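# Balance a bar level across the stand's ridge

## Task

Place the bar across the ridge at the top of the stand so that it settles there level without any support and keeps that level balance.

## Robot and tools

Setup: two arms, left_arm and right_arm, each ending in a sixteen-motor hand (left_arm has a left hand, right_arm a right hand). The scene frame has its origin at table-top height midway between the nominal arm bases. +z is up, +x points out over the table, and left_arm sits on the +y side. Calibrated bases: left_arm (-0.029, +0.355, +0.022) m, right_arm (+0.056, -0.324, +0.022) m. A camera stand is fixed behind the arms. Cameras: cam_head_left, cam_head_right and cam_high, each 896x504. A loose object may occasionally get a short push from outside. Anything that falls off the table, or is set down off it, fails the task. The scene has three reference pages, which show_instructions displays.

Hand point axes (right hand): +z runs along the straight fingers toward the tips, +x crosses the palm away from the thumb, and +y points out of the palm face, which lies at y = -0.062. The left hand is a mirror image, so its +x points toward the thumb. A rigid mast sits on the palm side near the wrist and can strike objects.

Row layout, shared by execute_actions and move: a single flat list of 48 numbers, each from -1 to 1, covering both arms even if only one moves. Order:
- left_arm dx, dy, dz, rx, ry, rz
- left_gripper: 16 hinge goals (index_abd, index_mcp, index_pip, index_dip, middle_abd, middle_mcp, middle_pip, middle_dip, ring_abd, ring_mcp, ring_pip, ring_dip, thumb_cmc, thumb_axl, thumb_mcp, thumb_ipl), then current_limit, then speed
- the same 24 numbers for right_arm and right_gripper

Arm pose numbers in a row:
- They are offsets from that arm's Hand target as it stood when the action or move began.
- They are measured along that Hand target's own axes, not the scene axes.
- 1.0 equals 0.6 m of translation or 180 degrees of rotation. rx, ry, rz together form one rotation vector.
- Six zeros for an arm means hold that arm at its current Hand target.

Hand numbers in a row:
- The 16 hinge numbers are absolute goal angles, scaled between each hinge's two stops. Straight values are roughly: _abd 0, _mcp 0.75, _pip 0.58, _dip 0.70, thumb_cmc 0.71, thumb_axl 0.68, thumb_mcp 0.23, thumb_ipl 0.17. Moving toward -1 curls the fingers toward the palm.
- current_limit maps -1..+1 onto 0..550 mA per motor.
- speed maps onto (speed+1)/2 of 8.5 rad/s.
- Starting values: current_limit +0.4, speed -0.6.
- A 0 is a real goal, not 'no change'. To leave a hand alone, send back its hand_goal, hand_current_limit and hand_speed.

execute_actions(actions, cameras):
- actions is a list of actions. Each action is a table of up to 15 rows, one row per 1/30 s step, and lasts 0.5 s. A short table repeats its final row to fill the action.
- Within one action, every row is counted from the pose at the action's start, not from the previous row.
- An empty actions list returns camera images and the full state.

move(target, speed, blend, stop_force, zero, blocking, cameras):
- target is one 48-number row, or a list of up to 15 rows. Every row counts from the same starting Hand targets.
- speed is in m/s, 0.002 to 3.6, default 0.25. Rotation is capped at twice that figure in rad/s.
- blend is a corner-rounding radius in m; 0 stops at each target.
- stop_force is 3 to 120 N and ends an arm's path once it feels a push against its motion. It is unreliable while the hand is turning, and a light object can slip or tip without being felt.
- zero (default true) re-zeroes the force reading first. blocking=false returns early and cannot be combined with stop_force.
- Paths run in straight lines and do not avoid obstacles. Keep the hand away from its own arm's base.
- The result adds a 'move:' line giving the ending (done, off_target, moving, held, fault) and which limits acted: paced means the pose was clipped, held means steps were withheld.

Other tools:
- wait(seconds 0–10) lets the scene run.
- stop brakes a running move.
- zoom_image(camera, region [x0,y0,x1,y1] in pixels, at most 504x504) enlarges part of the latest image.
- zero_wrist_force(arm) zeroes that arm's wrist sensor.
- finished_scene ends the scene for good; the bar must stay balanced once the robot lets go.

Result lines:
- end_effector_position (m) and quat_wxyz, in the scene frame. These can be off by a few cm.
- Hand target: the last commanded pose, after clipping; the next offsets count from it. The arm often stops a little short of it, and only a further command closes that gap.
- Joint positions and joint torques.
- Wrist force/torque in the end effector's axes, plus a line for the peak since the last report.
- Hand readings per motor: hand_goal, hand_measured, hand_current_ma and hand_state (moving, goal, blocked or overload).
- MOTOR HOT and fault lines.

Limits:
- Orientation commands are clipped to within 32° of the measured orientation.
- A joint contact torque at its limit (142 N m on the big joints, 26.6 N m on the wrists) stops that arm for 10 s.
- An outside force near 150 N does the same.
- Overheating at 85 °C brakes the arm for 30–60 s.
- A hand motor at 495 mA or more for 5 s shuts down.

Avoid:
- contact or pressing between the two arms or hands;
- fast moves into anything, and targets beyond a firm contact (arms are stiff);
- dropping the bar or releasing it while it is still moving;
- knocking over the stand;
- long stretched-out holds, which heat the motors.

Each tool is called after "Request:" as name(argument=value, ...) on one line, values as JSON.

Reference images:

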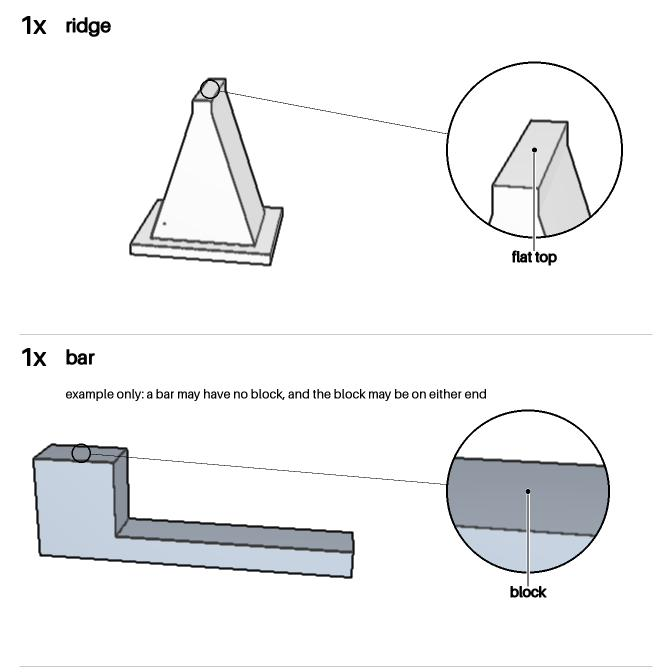

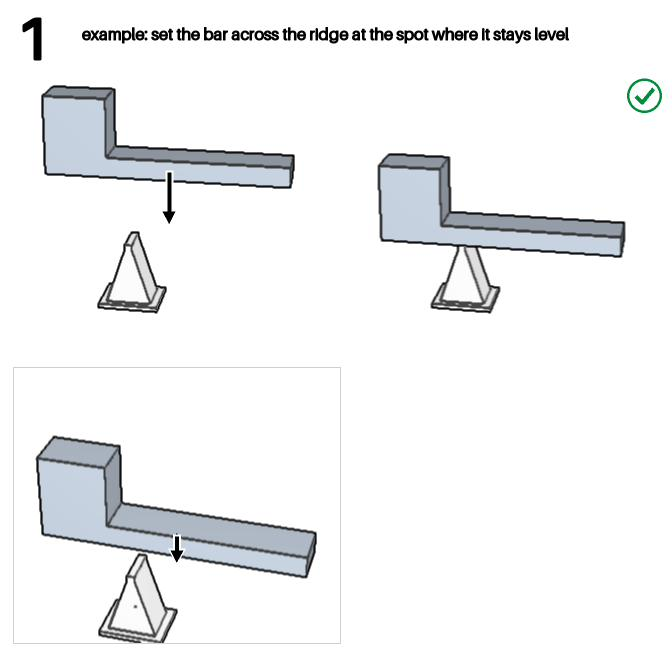

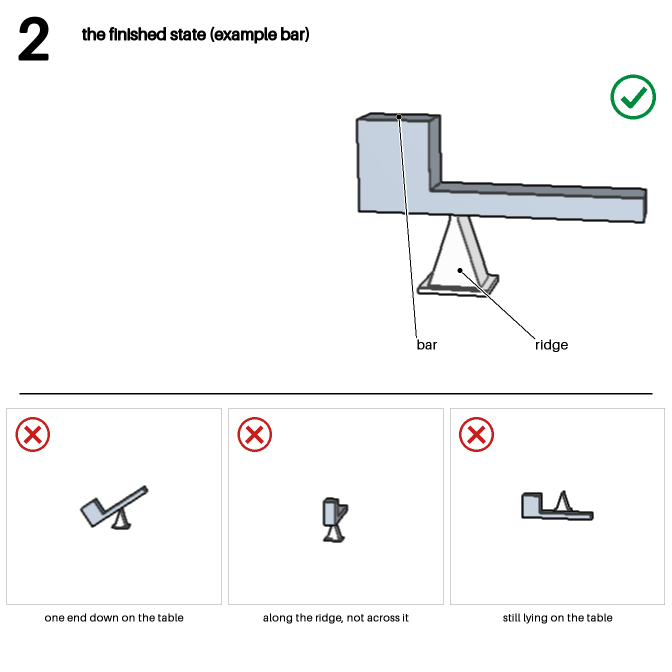

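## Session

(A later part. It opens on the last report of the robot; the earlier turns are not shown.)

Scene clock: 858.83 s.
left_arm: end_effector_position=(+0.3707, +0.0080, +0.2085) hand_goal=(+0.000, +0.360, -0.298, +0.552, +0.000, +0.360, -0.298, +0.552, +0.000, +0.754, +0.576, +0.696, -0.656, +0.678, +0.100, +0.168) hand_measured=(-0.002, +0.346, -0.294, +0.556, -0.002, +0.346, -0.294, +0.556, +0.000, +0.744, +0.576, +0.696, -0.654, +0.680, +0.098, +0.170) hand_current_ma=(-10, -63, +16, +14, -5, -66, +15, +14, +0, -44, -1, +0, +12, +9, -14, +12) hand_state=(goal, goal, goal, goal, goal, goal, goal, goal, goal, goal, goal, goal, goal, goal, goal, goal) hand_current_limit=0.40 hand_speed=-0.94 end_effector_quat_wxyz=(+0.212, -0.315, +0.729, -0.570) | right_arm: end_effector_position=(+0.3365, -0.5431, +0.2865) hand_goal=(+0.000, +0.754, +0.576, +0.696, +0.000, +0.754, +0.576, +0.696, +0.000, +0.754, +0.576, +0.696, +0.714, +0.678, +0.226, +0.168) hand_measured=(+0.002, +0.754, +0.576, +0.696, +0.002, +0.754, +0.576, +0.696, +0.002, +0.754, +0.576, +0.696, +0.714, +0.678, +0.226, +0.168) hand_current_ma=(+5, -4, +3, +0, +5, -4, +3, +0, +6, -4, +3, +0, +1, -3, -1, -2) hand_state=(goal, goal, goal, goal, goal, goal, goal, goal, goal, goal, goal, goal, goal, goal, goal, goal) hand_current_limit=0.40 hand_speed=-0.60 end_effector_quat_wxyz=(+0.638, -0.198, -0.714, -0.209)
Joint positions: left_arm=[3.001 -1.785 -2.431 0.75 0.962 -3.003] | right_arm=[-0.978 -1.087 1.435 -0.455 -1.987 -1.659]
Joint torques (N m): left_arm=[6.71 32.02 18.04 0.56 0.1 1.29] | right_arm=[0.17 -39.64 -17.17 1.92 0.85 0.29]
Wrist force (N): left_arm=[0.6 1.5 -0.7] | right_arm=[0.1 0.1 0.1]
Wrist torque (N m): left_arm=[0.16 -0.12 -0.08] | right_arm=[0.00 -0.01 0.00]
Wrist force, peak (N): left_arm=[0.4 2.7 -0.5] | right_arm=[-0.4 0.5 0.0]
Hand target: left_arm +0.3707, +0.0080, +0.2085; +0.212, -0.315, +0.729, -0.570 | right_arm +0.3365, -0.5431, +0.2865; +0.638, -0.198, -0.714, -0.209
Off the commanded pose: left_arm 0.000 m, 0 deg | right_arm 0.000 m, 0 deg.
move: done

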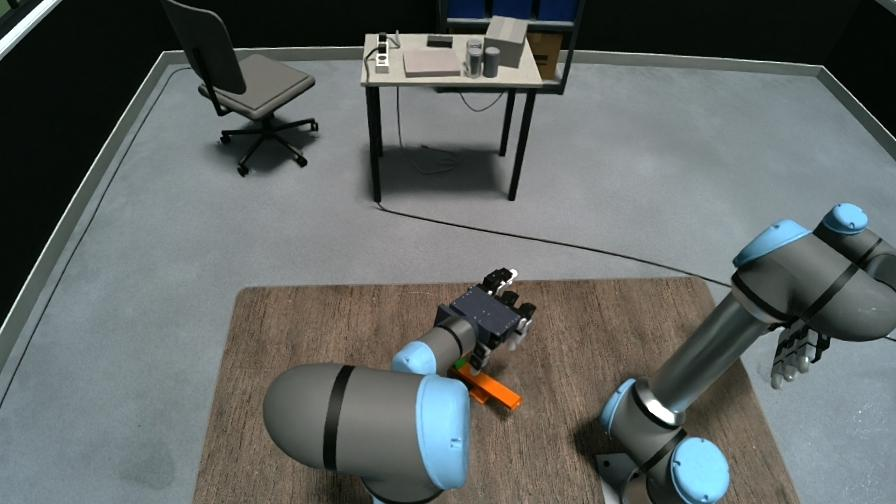

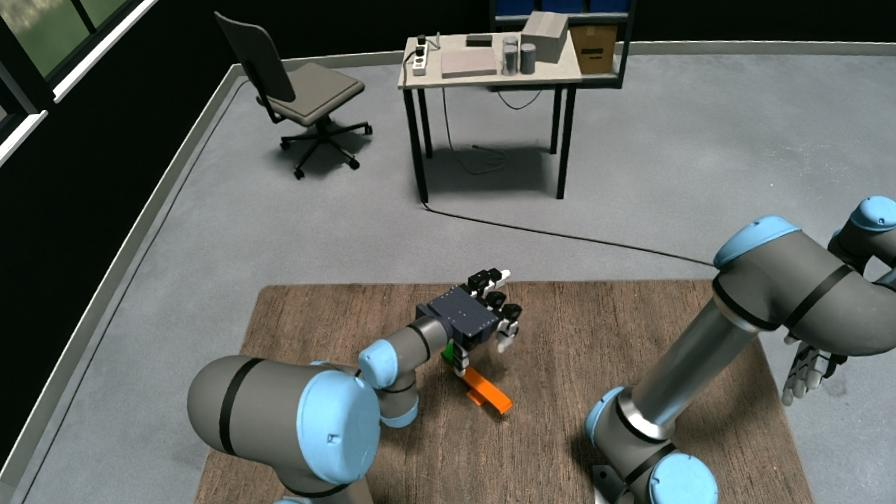

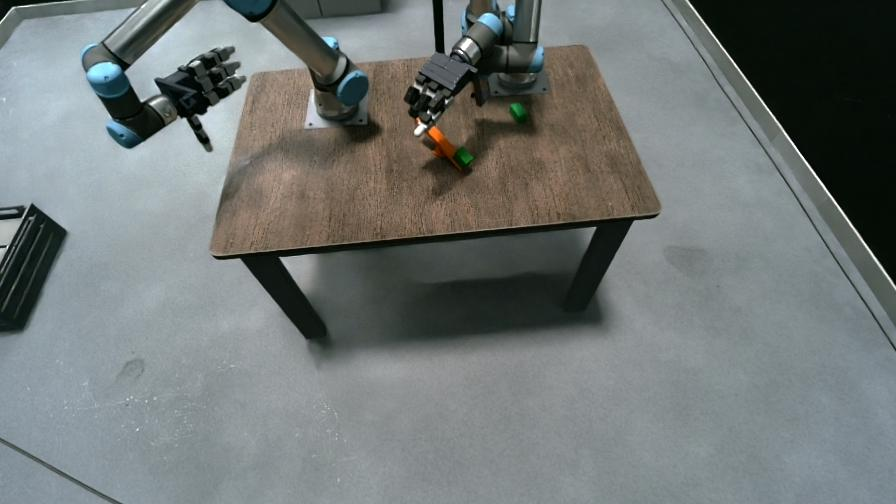

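Request:
move(target=[-0.0802,0.0725,0.0267,-0.0013,0.0385,-0.0472,0,0.36,-0.299,0.551,0,0.36,-0.299,0.551,0,0.754,0.576,0.696,-0.657,0.678,0.10,0.168,0.4,-0.8,0,0,0,0,0,0,0,0.754,0.576,0.696,0,0.754,0.576,0.696,0,0.754,0.576,0.696,0.714,0.678,0.226,0.168,0.4,-0.6], speed=0.08, cameras=["all"])

Request:
zoom_image(camera="cam_head_right", region=[430, 320, 530, 420])

Request:
zoom_image(camera="cam_high", region=[400, 90, 500, 190])

Request:
zoom_image(camera="cam_head_left", region=[430, 310, 540, 420])

Scene clock: 900.47 s.
left_arm: end_effector_position=(+0.4062, +0.0372, +0.1600) hand_goal=(+0.000, +0.360, -0.298, +0.552, +0.000, +0.360, -0.298, +0.552, +0.000, +0.754, +0.576, +0.696, -0.656, +0.678, +0.100, +0.168) hand_measured=(-0.002, +0.346, -0.294, +0.556, -0.002, +0.346, -0.294, +0.556, +0.000, +0.744, +0.576, +0.696, -0.654, +0.680, +0.098, +0.170) hand_current_ma=(-10, -63, +16, +14, -5, -66, +15, +14, +0, -44, -1, +0, +4, +9, -13, +12) hand_state=(goal, goal, goal, goal, goal, goal, goal, goal, goal, goal, goal, goal, goal, goal, goal, goal) hand_current_limit=0.40 hand_speed=-0.80 end_effector_quat_wxyz=(+0.124, -0.334, +0.716, -0.600) | right_arm: end_effector_position=(+0.3365, -0.5431, +0.2865) hand_goal=(+0.000, +0.754, +0.576, +0.696, +0.000, +0.754, +0.576, +0.696, +0.000, +0.754, +0.576, +0.696, +0.714, +0.678, +0.226, +0.168) hand_measured=(+0.002, +0.754, +0.576, +0.696, +0.002, +0.754, +0.576, +0.696, +0.002, +0.754, +0.576, +0.696, +0.714, +0.678, +0.226, +0.168) hand_current_ma=(+5, -4, +3, +0, +5, -4, +3, +0, +6, -4, +3, +0, +1, -3, -1, -2) hand_state=(goal, goal, goal, goal, goal, goal, goal, goal, goal, goal, goal, goal, goal, goal, goal, goal) hand_current_limit=0.40 hand_speed=-0.60 end_effector_quat_wxyz=(+0.638, -0.198, -0.714, -0.209)
Joint positions: left_arm=[3.182 -2 -2.375 0.822 0.673 -3.046] | right_arm=[-0.978 -1.087 1.435 -0.455 -1.987 -1.659]
Joint torques (N m): left_arm=[7.5 15.92 15.67 3.85 -2.76 -1.42] | right_arm=[-0.85 -39 -16.91 1.74 0.81 0.48]
Wrist force (N): left_arm=[0.3 2.0 -0.9] | right_arm=[0.2 -0.1 0.1]
Wrist torque (N m): left_arm=[0.24 -0.06 -0.01] | right_arm=[-0.02 -0.01 0.01]
Wrist force, peak (N): left_arm=[1.1 2.3 -0.7] | right_arm=[0.2 0.4 -0.3]
Hand target: left_arm +0.4062, +0.0372, +0.1600; +0.124, -0.334, +0.716, -0.600 | right_arm +0.3365, -0.5431, +0.2865; +0.638, -0.198, -0.714, -0.209
Off the commanded pose: left_arm 0.000 m, 0 deg | right_arm 0.000 m, 0 deg.
move: done

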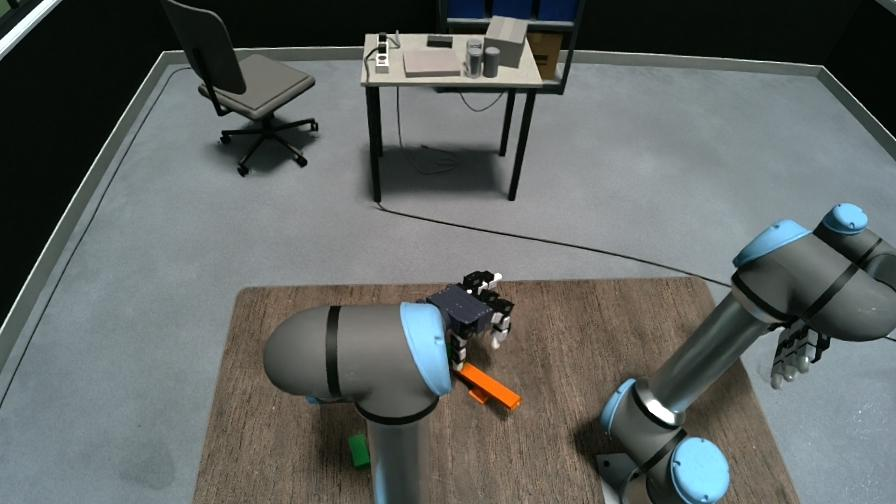

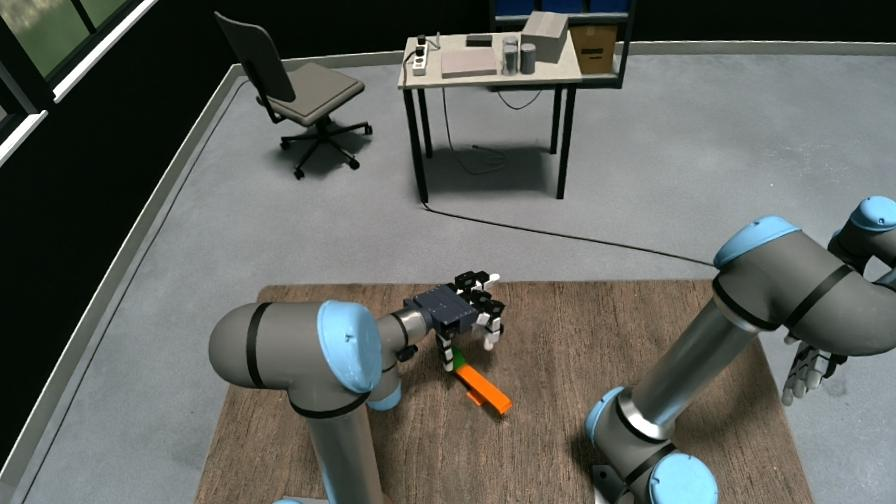

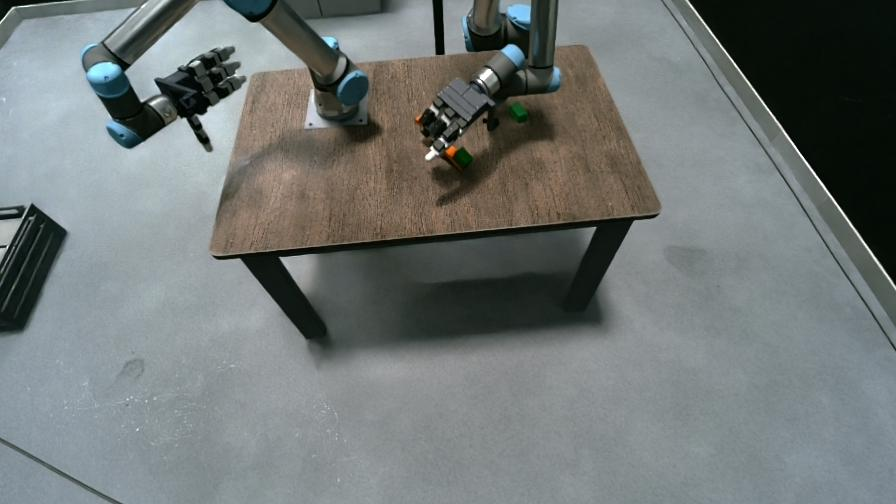

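Scaled by 5.040 from the camera's 896x504 image, which has a finer 1280x720 frame.

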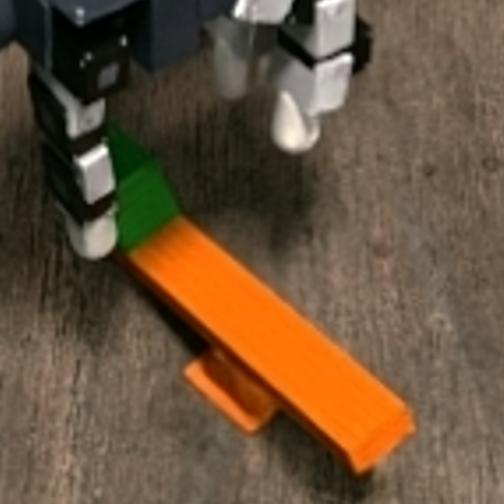

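Scaled by 5.040 from the camera's 896x504 image, which has a finer 1280x720 frame.

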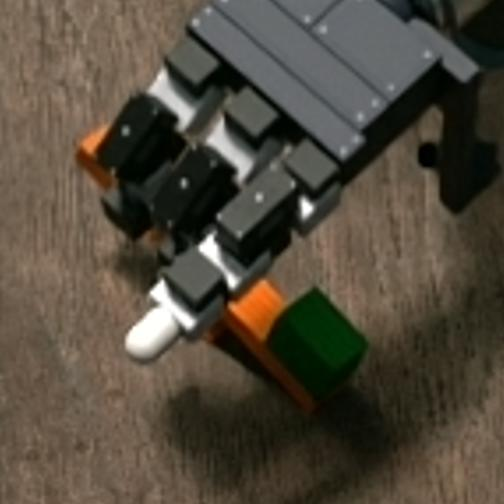

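Scaled by 4.582 from the camera's 896x504 image, which has a finer 1280x720 frame.

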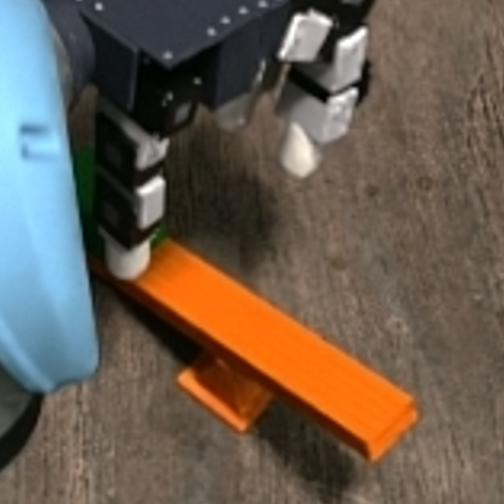

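Request:
move(target=[-0.0345,0.1437,0.0433,0,0,0,0,0.36,-0.299,0.551,0,0.36,-0.299,0.551,0,0.754,0.576,0.696,-0.657,0.678,0.10,0.168,0.4,-0.8,0,0,0,0,0,0,0,0.754,0.576,0.696,0,0.754,0.576,0.696,0,0.754,0.576,0.696,0.714,0.678,0.226,0.168,0.4,-0.6], speed=0.04, stop_force=4, cameras=["all"])

Request:
zoom_image(camera="cam_head_right", region=[430, 320, 530, 420])

Request:
zoom_image(camera="cam_high", region=[400, 90, 500, 190])

Request:
zoom_image(camera="cam_head_left", region=[430, 310, 540, 420])

Scene clock: 926.90 s.
left_arm: end_effector_position=(+0.4083, +0.0349, +0.0676) hand_goal=(+0.000, +0.360, -0.298, +0.552, +0.000, +0.360, -0.298, +0.552, +0.000, +0.754, +0.576, +0.696, -0.656, +0.678, +0.100, +0.168) hand_measured=(-0.002, +0.346, -0.294, +0.556, -0.002, +0.346, -0.294, +0.556, +0.000, +0.744, +0.576, +0.696, -0.654, +0.680, +0.098, +0.170) hand_current_ma=(-10, -63, +16, +14, -5, -66, +15, +14, +0, -44, -1, +0, +4, +9, -13, +12) hand_state=(goal, goal, goal, goal, goal, goal, goal, goal, goal, goal, goal, goal, goal, goal, goal, goal) hand_current_limit=0.40 hand_speed=-0.80 end_effector_quat_wxyz=(+0.124, -0.334, +0.716, -0.600) | right_arm: end_effector_position=(+0.3365, -0.5431, +0.2865) hand_goal=(+0.000, +0.754, +0.576, +0.696, +0.000, +0.754, +0.576, +0.696, +0.000, +0.754, +0.576, +0.696, +0.714, +0.678, +0.226, +0.168) hand_measured=(+0.002, +0.754, +0.576, +0.696, +0.002, +0.754, +0.576, +0.696, +0.002, +0.754, +0.576, +0.696, +0.714, +0.678, +0.226, +0.168) hand_current_ma=(+5, -4, +3, +0, +5, -4, +3, +0, +6, -4, +3, +0, +1, -3, -1, -2) hand_state=(goal, goal, goal, goal, goal, goal, goal, goal, goal, goal, goal, goal, goal, goal, goal, goal) hand_current_limit=0.40 hand_speed=-0.60 end_effector_quat_wxyz=(+0.638, -0.198, -0.714, -0.209)
Joint positions: left_arm=[3.176 -2.305 -2.342 1.099 0.679 -3.05] | right_arm=[-0.978 -1.087 1.435 -0.455 -1.987 -1.659]
Joint torques (N m): left_arm=[-7.86 21.15 8.9 3.77 1.47 -1.44] | right_arm=[-0.29 -38.3 -16.48 1.89 0.82 0.58]
Wrist force (N): left_arm=[0.5 1.9 -1.1] | right_arm=[-0.1 0.3 0.1]
Wrist torque (N m): left_arm=[0.24 -0.10 0.01] | right_arm=[0.03 0.02 -0.01]
Wrist force, peak (N): left_arm=[0.4 2.4 -1.0] | right_arm=[0.2 0.5 0.4]
Hand target: left_arm +0.4083, +0.0349, +0.0676; +0.124, -0.334, +0.716, -0.600 | right_arm +0.3365, -0.5431, +0.2865; +0.638, -0.198, -0.714, -0.209
Off the commanded pose: left_arm 0.000 m, 0 deg | right_arm 0.000 m, 0 deg.
move: done

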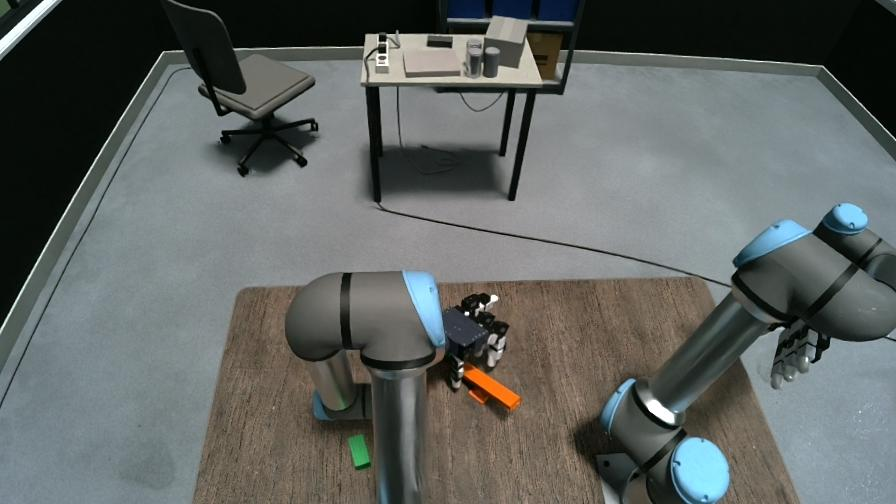

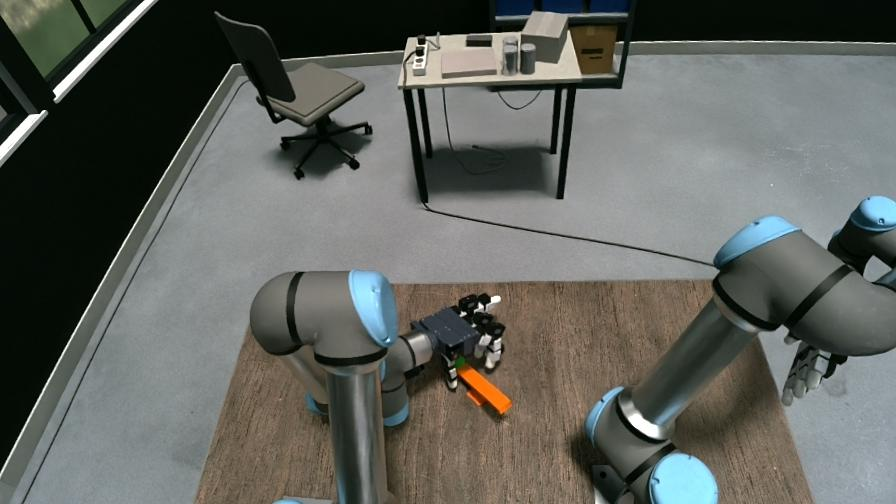

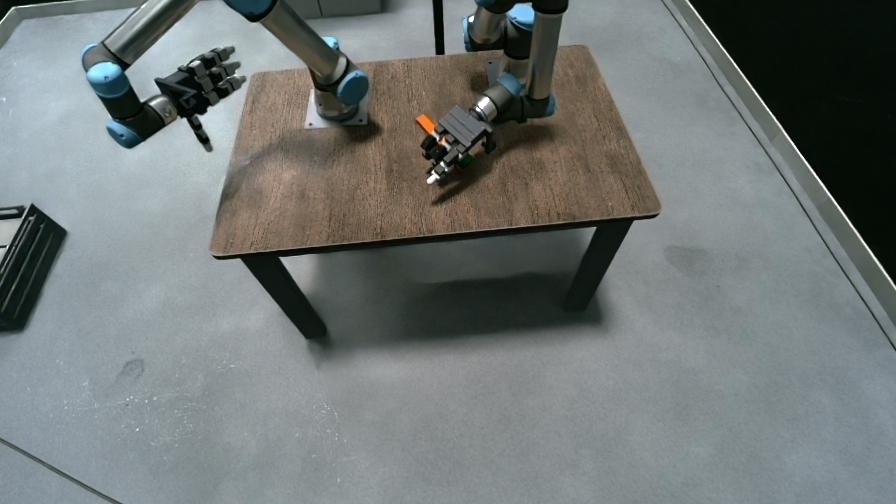

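Scaled by 5.040 from the camera's 896x504 image, which has a finer 1280x720 frame.

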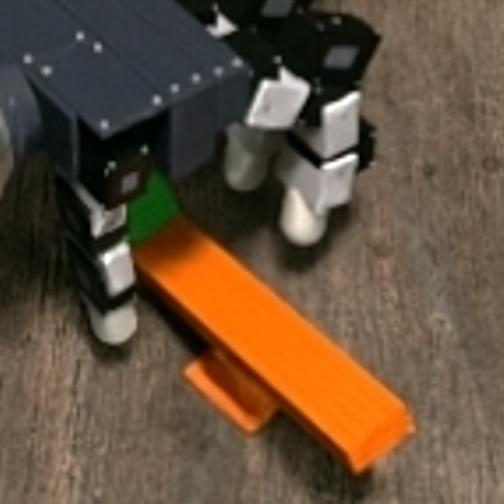

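Scaled by 5.040 from the camera's 896x504 image, which has a finer 1280x720 frame.

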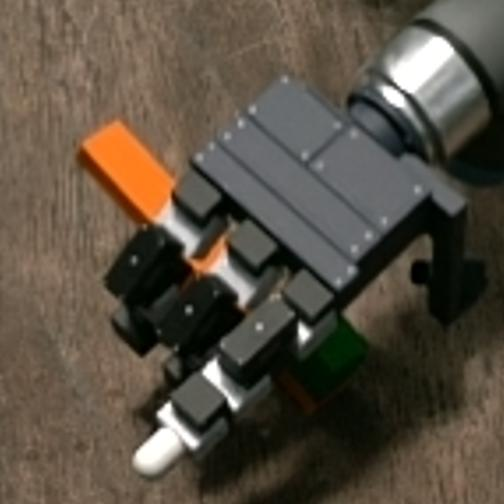

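Scaled by 4.582 from the camera's 896x504 image, which has a finer 1280x720 frame.

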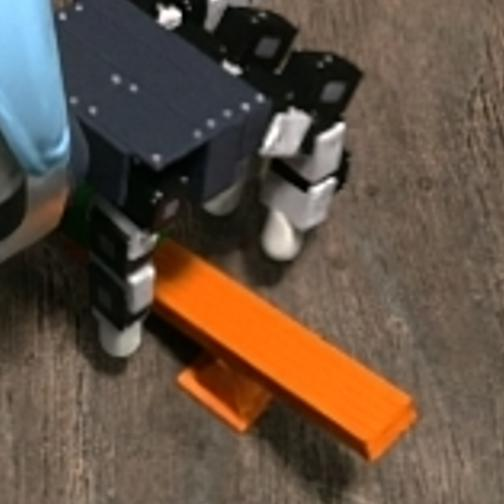

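Request:
move(target=[0,0,0,0,0,0,0,0.07,-0.299,0.551,0,0.07,-0.299,0.551,0,0.754,0.576,0.696,-0.657,0.678,-0.13,0.168,0.4,-0.92,0,0,0,0,0,0,0,0.754,0.576,0.696,0,0.754,0.576,0.696,0,0.754,0.576,0.696,0.714,0.678,0.226,0.168,0.4,-0.6], speed=0.04, cameras=["all"])

Request:
zoom_image(camera="cam_head_right", region=[430, 320, 530, 420])

Request:
zoom_image(camera="cam_high", region=[400, 90, 500, 190])

Scene clock: 940.30 s.
left_arm: end_effector_position=(+0.4083, +0.0349, +0.0676) hand_goal=(+0.000, +0.070, -0.298, +0.552, +0.000, +0.070, -0.298, +0.552, +0.000, +0.754, +0.576, +0.696, -0.656, +0.678, -0.130, +0.168) hand_measured=(-0.002, +0.148, -0.280, +0.558, -0.002, +0.144, -0.284, +0.556, +0.000, +0.744, +0.576, +0.696, -0.658, +0.678, -0.040, +0.188) hand_current_ma=(-10, +385, +77, +23, -5, +372, +61, +17, +0, -44, -1, +0, -9, +4, +385, +117) hand_state=(goal, blocked, goal, goal, goal, blocked, goal, goal, goal, goal, goal, goal, goal, goal, blocked, goal) hand_current_limit=0.40 hand_speed=-0.92 end_effector_quat_wxyz=(+0.124, -0.334, +0.716, -0.600) | right_arm: end_effector_position=(+0.3365, -0.5431, +0.2865) hand_goal=(+0.000, +0.754, +0.576, +0.696, +0.000, +0.754, +0.576, +0.696, +0.000, +0.754, +0.576, +0.696, +0.714, +0.678, +0.226, +0.168) hand_measured=(+0.002, +0.754, +0.576, +0.696, +0.002, +0.754, +0.576, +0.696, +0.002, +0.754, +0.576, +0.696, +0.714, +0.678, +0.226, +0.168) hand_current_ma=(+5, -4, +3, +0, +5, -4, +3, +0, +6, -4, +3, +0, +1, -3, -1, -2) hand_state=(goal, goal, goal, goal, goal, goal, goal, goal, goal, goal, goal, goal, goal, goal, goal, goal) hand_current_limit=0.40 hand_speed=-0.60 end_effector_quat_wxyz=(+0.638, -0.198, -0.714, -0.209)
Joint positions: left_arm=[3.176 -2.305 -2.342 1.099 0.679 -3.05] | right_arm=[-0.978 -1.087 1.435 -0.455 -1.987 -1.659]
Joint torques (N m): left_arm=[-8.04 21.88 7.59 3.1 1.14 -1.44] | right_arm=[-0.78 -38.37 -17.12 1.79 1.01 0.29]
Wrist force (N): left_arm=[-0.1 -2.0 0.1] | right_arm=[-0.1 0.0 0.1]
Wrist torque (N m): left_arm=[0.08 -0.02 -0.01] | right_arm=[-0.01 0.01 -0.01]
Wrist force, peak (N): left_arm=[0.2 2.5 -1.3] | right_arm=[-0.3 0.4 -0.2]
Hand target: left_arm +0.4083, +0.0349, +0.0676; +0.124, -0.334, +0.716, -0.600 | right_arm +0.3365, -0.5431, +0.2865; +0.638, -0.198, -0.714, -0.209
Off the commanded pose: left_arm 0.000 m, 0 deg | right_arm 0.000 m, 0 deg.
move: done

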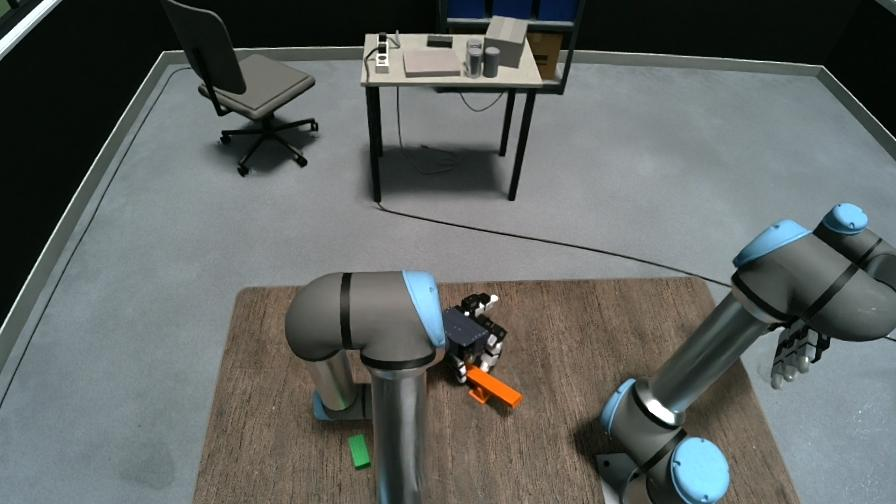

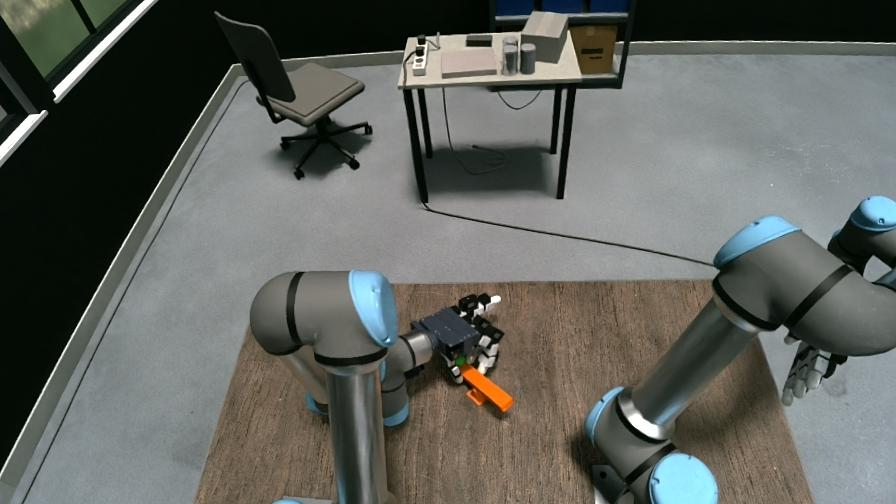

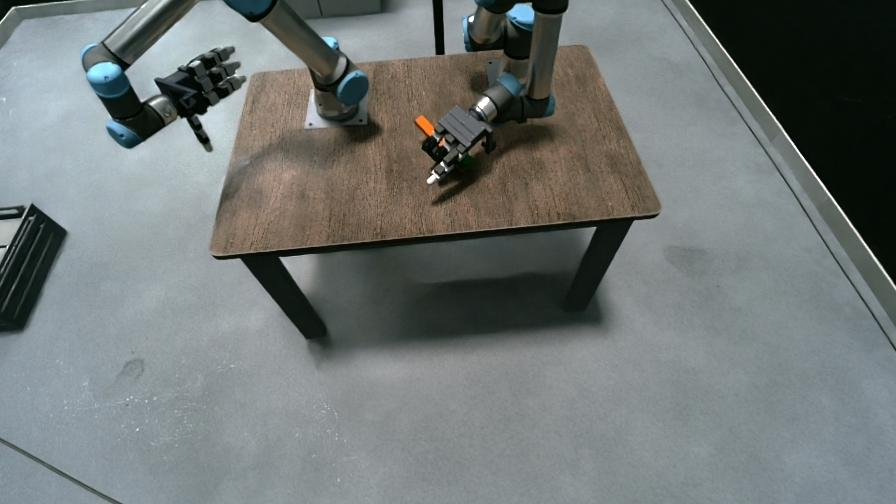

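Scaled by 5.040 from the camera's 896x504 image, which has a finer 1280x720 frame.

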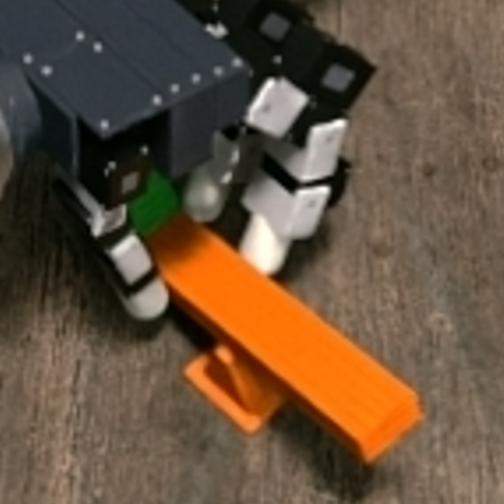

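Scaled by 5.040 from the camera's 896x504 image, which has a finer 1280x720 frame.

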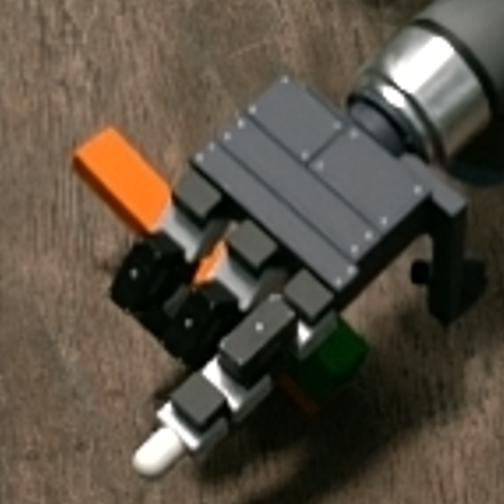

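Request:
move(target=[[0.0223,-0.0942,-0.0249,0,0,0,0,0.07,-0.299,0.551,0,0.07,-0.299,0.551,0,0.754,0.576,0.696,-0.657,0.678,-0.13,0.168,0.4,-0.92,0,0,0,0,0,0,0,0.754,0.576,0.696,0,0.754,0.576,0.696,0,0.754,0.576,0.696,0.714,0.678,0.226,0.168,0.4,-0.6],[0.1012,-0.0393,-0.0152,0.0062,-0.0561,0.1048,0,0.07,-0.299,0.551,0,0.07,-0.299,0.551,0,0.754,0.576,0.696,-0.657,0.678,-0.13,0.168,0.4,-0.92,0,0,0,0,0,0,0,0.754,0.576,0.696,0,0.754,0.576,0.696,0,0.754,0.576,0.696,0.714,0.678,0.226,0.168,0.4,-0.6]], speed=0.06, blend=0.01, cameras=["all"])

Request:
zoom_image(camera="cam_head_right", region=[440, 340, 540, 440])

Request:
zoom_image(camera="cam_high", region=[400, 80, 500, 180])

Request:
zoom_image(camera="cam_head_left", region=[450, 340, 550, 440])

Request:
wait(seconds=0.2)

Request:
wait(seconds=0.2)

Scene clock: 963.57 s.
left_arm: end_effector_position=(+0.3654, +0.0026, +0.1057) hand_goal=(+0.000, +0.070, -0.298, +0.552, +0.000, +0.070, -0.298, +0.552, +0.000, +0.754, +0.576, +0.696, -0.656, +0.678, -0.130, +0.168) hand_measured=(-0.002, +0.138, -0.272, +0.564, -0.002, +0.132, -0.278, +0.562, +0.000, +0.744, +0.576, +0.696, -0.654, +0.678, -0.040, +0.196) hand_current_ma=(-6, +334, +114, +51, -4, +302, +89, +42, +0, -44, -1, +0, +5, +4, +385, +165) hand_state=(goal, blocked, blocked, goal, goal, blocked, blocked, goal, goal, goal, goal, goal, goal, goal, blocked, blocked) hand_current_limit=0.40 hand_speed=-0.92 end_effector_quat_wxyz=(+0.286, -0.262, +0.742, -0.547) | right_arm: end_effector_position=(+0.3365, -0.5431, +0.2865) hand_goal=(+0.000, +0.754, +0.576, +0.696, +0.000, +0.754, +0.576, +0.696, +0.000, +0.754, +0.576, +0.696, +0.714, +0.678, +0.226, +0.168) hand_measured=(+0.002, +0.754, +0.576, +0.696, +0.002, +0.754, +0.576, +0.696, +0.002, +0.754, +0.576, +0.696, +0.714, +0.678, +0.226, +0.168) hand_current_ma=(+5, -4, +3, +0, +5, -4, +3, +0, +6, -4, +3, +0, +1, -3, -1, -2) hand_state=(goal, goal, goal, goal, goal, goal, goal, goal, goal, goal, goal, goal, goal, goal, goal, goal) hand_current_limit=0.40 hand_speed=-0.60 end_effector_quat_wxyz=(+0.638, -0.198, -0.714, -0.209)
Joint positions: left_arm=[2.908 -2.153 -2.459 1.201 1.102 -2.875] | right_arm=[-0.978 -1.087 1.435 -0.455 -1.987 -1.659]
Joint torques (N m): left_arm=[-7.16 16.4 -3.27 4.34 1.85 1.36] | right_arm=[-1.03 -38.76 -17.02 1.84 1.09 0.21]
Wrist force (N): left_arm=[0.7 3.5 -0.3] | right_arm=[0.0 0.2 0.0]
Wrist torque (N m): left_arm=[0.31 -0.08 -0.17] | right_arm=[0.03 0.00 0.00]
Wrist force, peak (N): left_arm=[0.1 4.2 -0.6] | right_arm=[0.1 0.5 -0.3]
Hand target: left_arm +0.3654, +0.0026, +0.1057; +0.286, -0.262, +0.742, -0.547 | right_arm +0.3365, -0.5431, +0.2865; +0.638, -0.198, -0.714, -0.209
Off the commanded pose: left_arm 0.000 m, 0 deg | right_arm 0.000 m, 0 deg.
move: done

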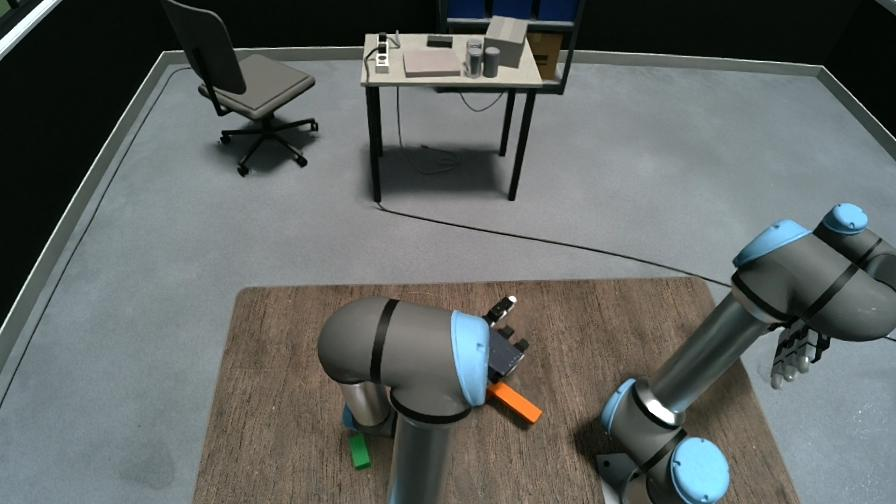

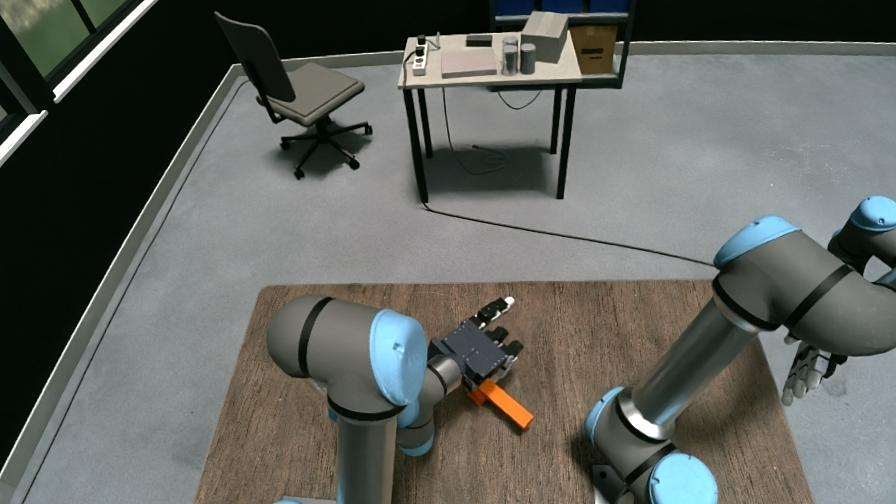

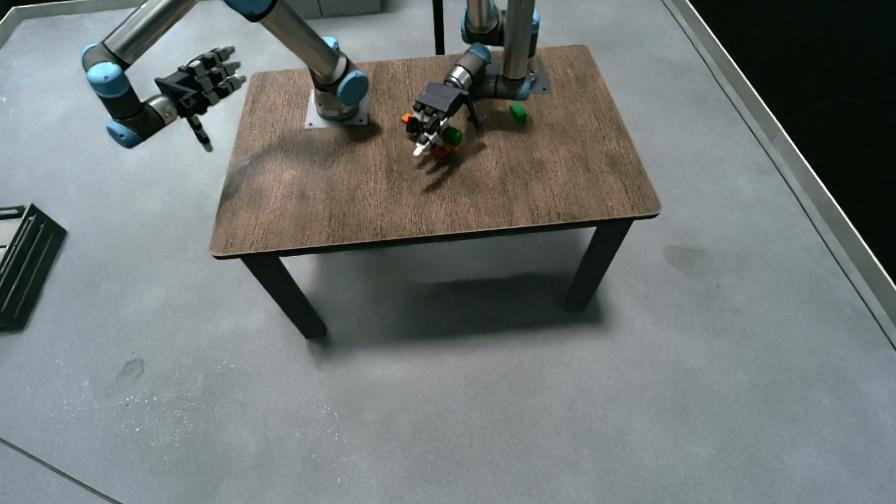

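Scaled by 5.040 from the camera's 896x504 image, which has a finer 1280x720 frame.

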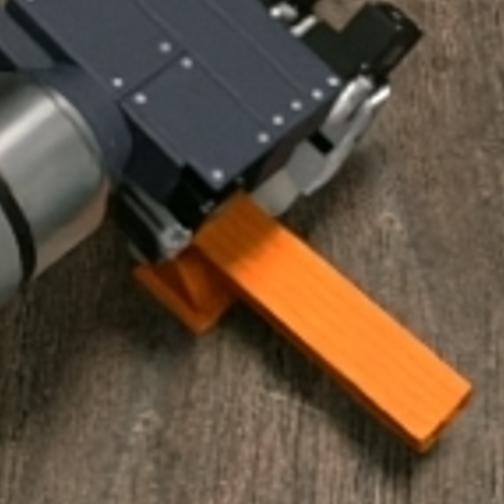

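Scaled by 5.040 from the camera's 896x504 image, which has a finer 1280x720 frame.

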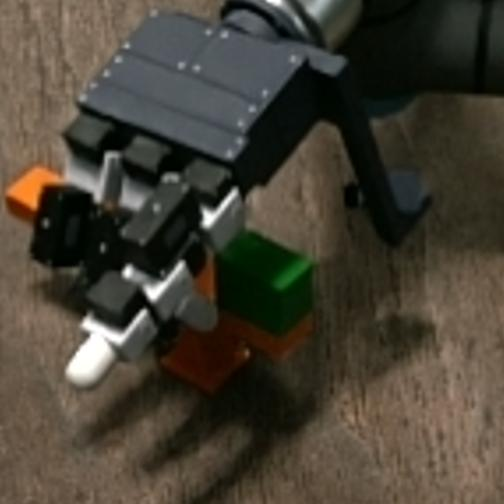

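Scaled by 5.040 from the camera's 896x504 image, which has a finer 1280x720 frame.

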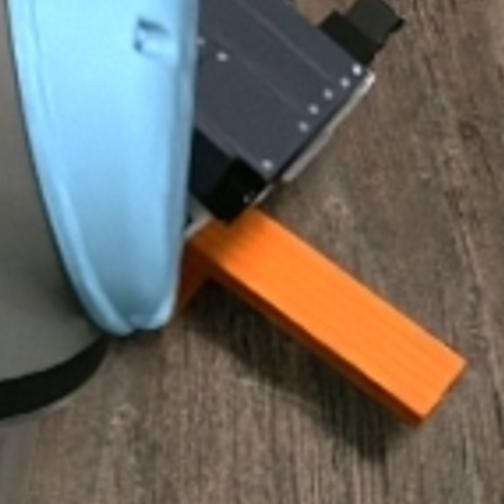

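Scene clock: 963.77 s.
left_arm: end_effector_position=(+0.3654, +0.0026, +0.1057) hand_goal=(+0.000, +0.070, -0.298, +0.552, +0.000, +0.070, -0.298, +0.552, +0.000, +0.754, +0.576, +0.696, -0.656, +0.678, -0.130, +0.168) hand_measured=(-0.002, +0.138, -0.272, +0.564, -0.002, +0.132, -0.278, +0.562, +0.000, +0.744, +0.576, +0.696, -0.654, +0.678, -0.040, +0.196) hand_current_ma=(-6, +334, +114, +51, -4, +302, +89, +42, +0, -44, -1, +0, +5, +4, +385, +165) hand_state=(goal, blocked, blocked, goal, goal, blocked, blocked, goal, goal, goal, goal, goal, goal, goal, blocked, blocked) hand_current_limit=0.40 hand_speed=-0.92 end_effector_quat_wxyz=(+0.286, -0.262, +0.742, -0.547) | right_arm: end_effector_position=(+0.3365, -0.5431, +0.2865) hand_goal=(+0.000, +0.754, +0.576, +0.696, +0.000, +0.754, +0.576, +0.696, +0.000, +0.754, +0.576, +0.696, +0.714, +0.678, +0.226, +0.168) hand_measured=(+0.002, +0.754, +0.576, +0.696, +0.002, +0.754, +0.576, +0.696, +0.002, +0.754, +0.576, +0.696, +0.714, +0.678, +0.226, +0.168) hand_current_ma=(+5, -4, +3, +0, +5, -4, +3, +0, +6, -4, +3, +0, +1, -3, -1, -2) hand_state=(goal, goal, goal, goal, goal, goal, goal, goal, goal, goal, goal, goal, goal, goal, goal, goal) hand_current_limit=0.40 hand_speed=-0.60 end_effector_quat_wxyz=(+0.638, -0.198, -0.714, -0.209)
Joint positions: left_arm=[2.908 -2.153 -2.459 1.201 1.102 -2.875] | right_arm=[-0.978 -1.087 1.435 -0.455 -1.987 -1.659]
Joint torques (N m): left_arm=[-8.76 17.34 -3.85 4.17 1.76 1.27] | right_arm=[-0.26 -38.52 -17.63 1.77 0.96 0.47]
Wrist force (N): left_arm=[0.9 3.4 -0.1] | right_arm=[-0.1 0.1 0.2]
Wrist torque (N m): left_arm=[0.28 -0.10 -0.16] | right_arm=[0.00 0.01 -0.01]
Wrist force, peak (N): left_arm=[1.0 3.4 -0.2] | right_arm=[-0.2 0.0 0.3]
Hand target: left_arm +0.3654, +0.0026, +0.1057; +0.286, -0.262, +0.742, -0.547 | right_arm +0.3365, -0.5431, +0.2865; +0.638, -0.198, -0.714, -0.209
Off the commanded pose: left_arm 0.000 m, 0 deg | right_arm 0.000 m, 0 deg.
wait: 0.20 s; at rest by 0.17 s

Scene clock: 963.97 s.
left_arm: end_effector_position=(+0.3654, +0.0026, +0.1057) hand_goal=(+0.000, +0.070, -0.298, +0.552, +0.000, +0.070, -0.298, +0.552, +0.000, +0.754, +0.576, +0.696, -0.656, +0.678, -0.130, +0.168) hand_measured=(-0.002, +0.138, -0.272, +0.564, -0.002, +0.132, -0.278, +0.562, +0.000, +0.744, +0.576, +0.696, -0.654, +0.678, -0.040, +0.196) hand_current_ma=(-6, +334, +114, +51, -4, +302, +89, +42, +0, -44, -1, +0, +5, +4, +385, +165) hand_state=(goal, blocked, blocked, goal, goal, blocked, blocked, goal, goal, goal, goal, goal, goal, goal, blocked, blocked) hand_current_limit=0.40 hand_speed=-0.92 end_effector_quat_wxyz=(+0.286, -0.262, +0.742, -0.547) | right_arm: end_effector_position=(+0.3365, -0.5431, +0.2865) hand_goal=(+0.000, +0.754, +0.576, +0.696, +0.000, +0.754, +0.576, +0.696, +0.000, +0.754, +0.576, +0.696, +0.714, +0.678, +0.226, +0.168) hand_measured=(+0.002, +0.754, +0.576, +0.696, +0.002, +0.754, +0.576, +0.696, +0.002, +0.754, +0.576, +0.696, +0.714, +0.678, +0.226, +0.168) hand_current_ma=(+5, -4, +3, +0, +5, -4, +3, +0, +6, -4, +3, +0, +1, -3, -1, -2) hand_state=(goal, goal, goal, goal, goal, goal, goal, goal, goal, goal, goal, goal, goal, goal, goal, goal) hand_current_limit=0.40 hand_speed=-0.60 end_effector_quat_wxyz=(+0.638, -0.198, -0.714, -0.209)
Joint positions: left_arm=[2.908 -2.153 -2.459 1.201 1.102 -2.875] | right_arm=[-0.978 -1.087 1.435 -0.455 -1.987 -1.659]
Joint torques (N m): left_arm=[-8.58 16.69 -4.19 4.15 1.75 1.26] | right_arm=[-1.32 -38.15 -16.96 1.91 1.03 0.27]
Wrist force (N): left_arm=[0.7 3.4 -0.5] | right_arm=[-0.1 0.1 0.3]
Wrist torque (N m): left_arm=[0.31 -0.09 -0.18] | right_arm=[-0.02 0.01 -0.01]
Wrist force, peak (N): left_arm=[0.7 3.6 -0.1] | right_arm=[-0.2 0.0 0.4]
Hand target: left_arm +0.3654, +0.0026, +0.1057; +0.286, -0.262, +0.742, -0.547 | right_arm +0.3365, -0.5431, +0.2865; +0.638, -0.198, -0.714, -0.209
Off the commanded pose: left_arm 0.000 m, 0 deg | right_arm 0.000 m, 0 deg.
wait: 0.20 s; at rest by 0.17 s


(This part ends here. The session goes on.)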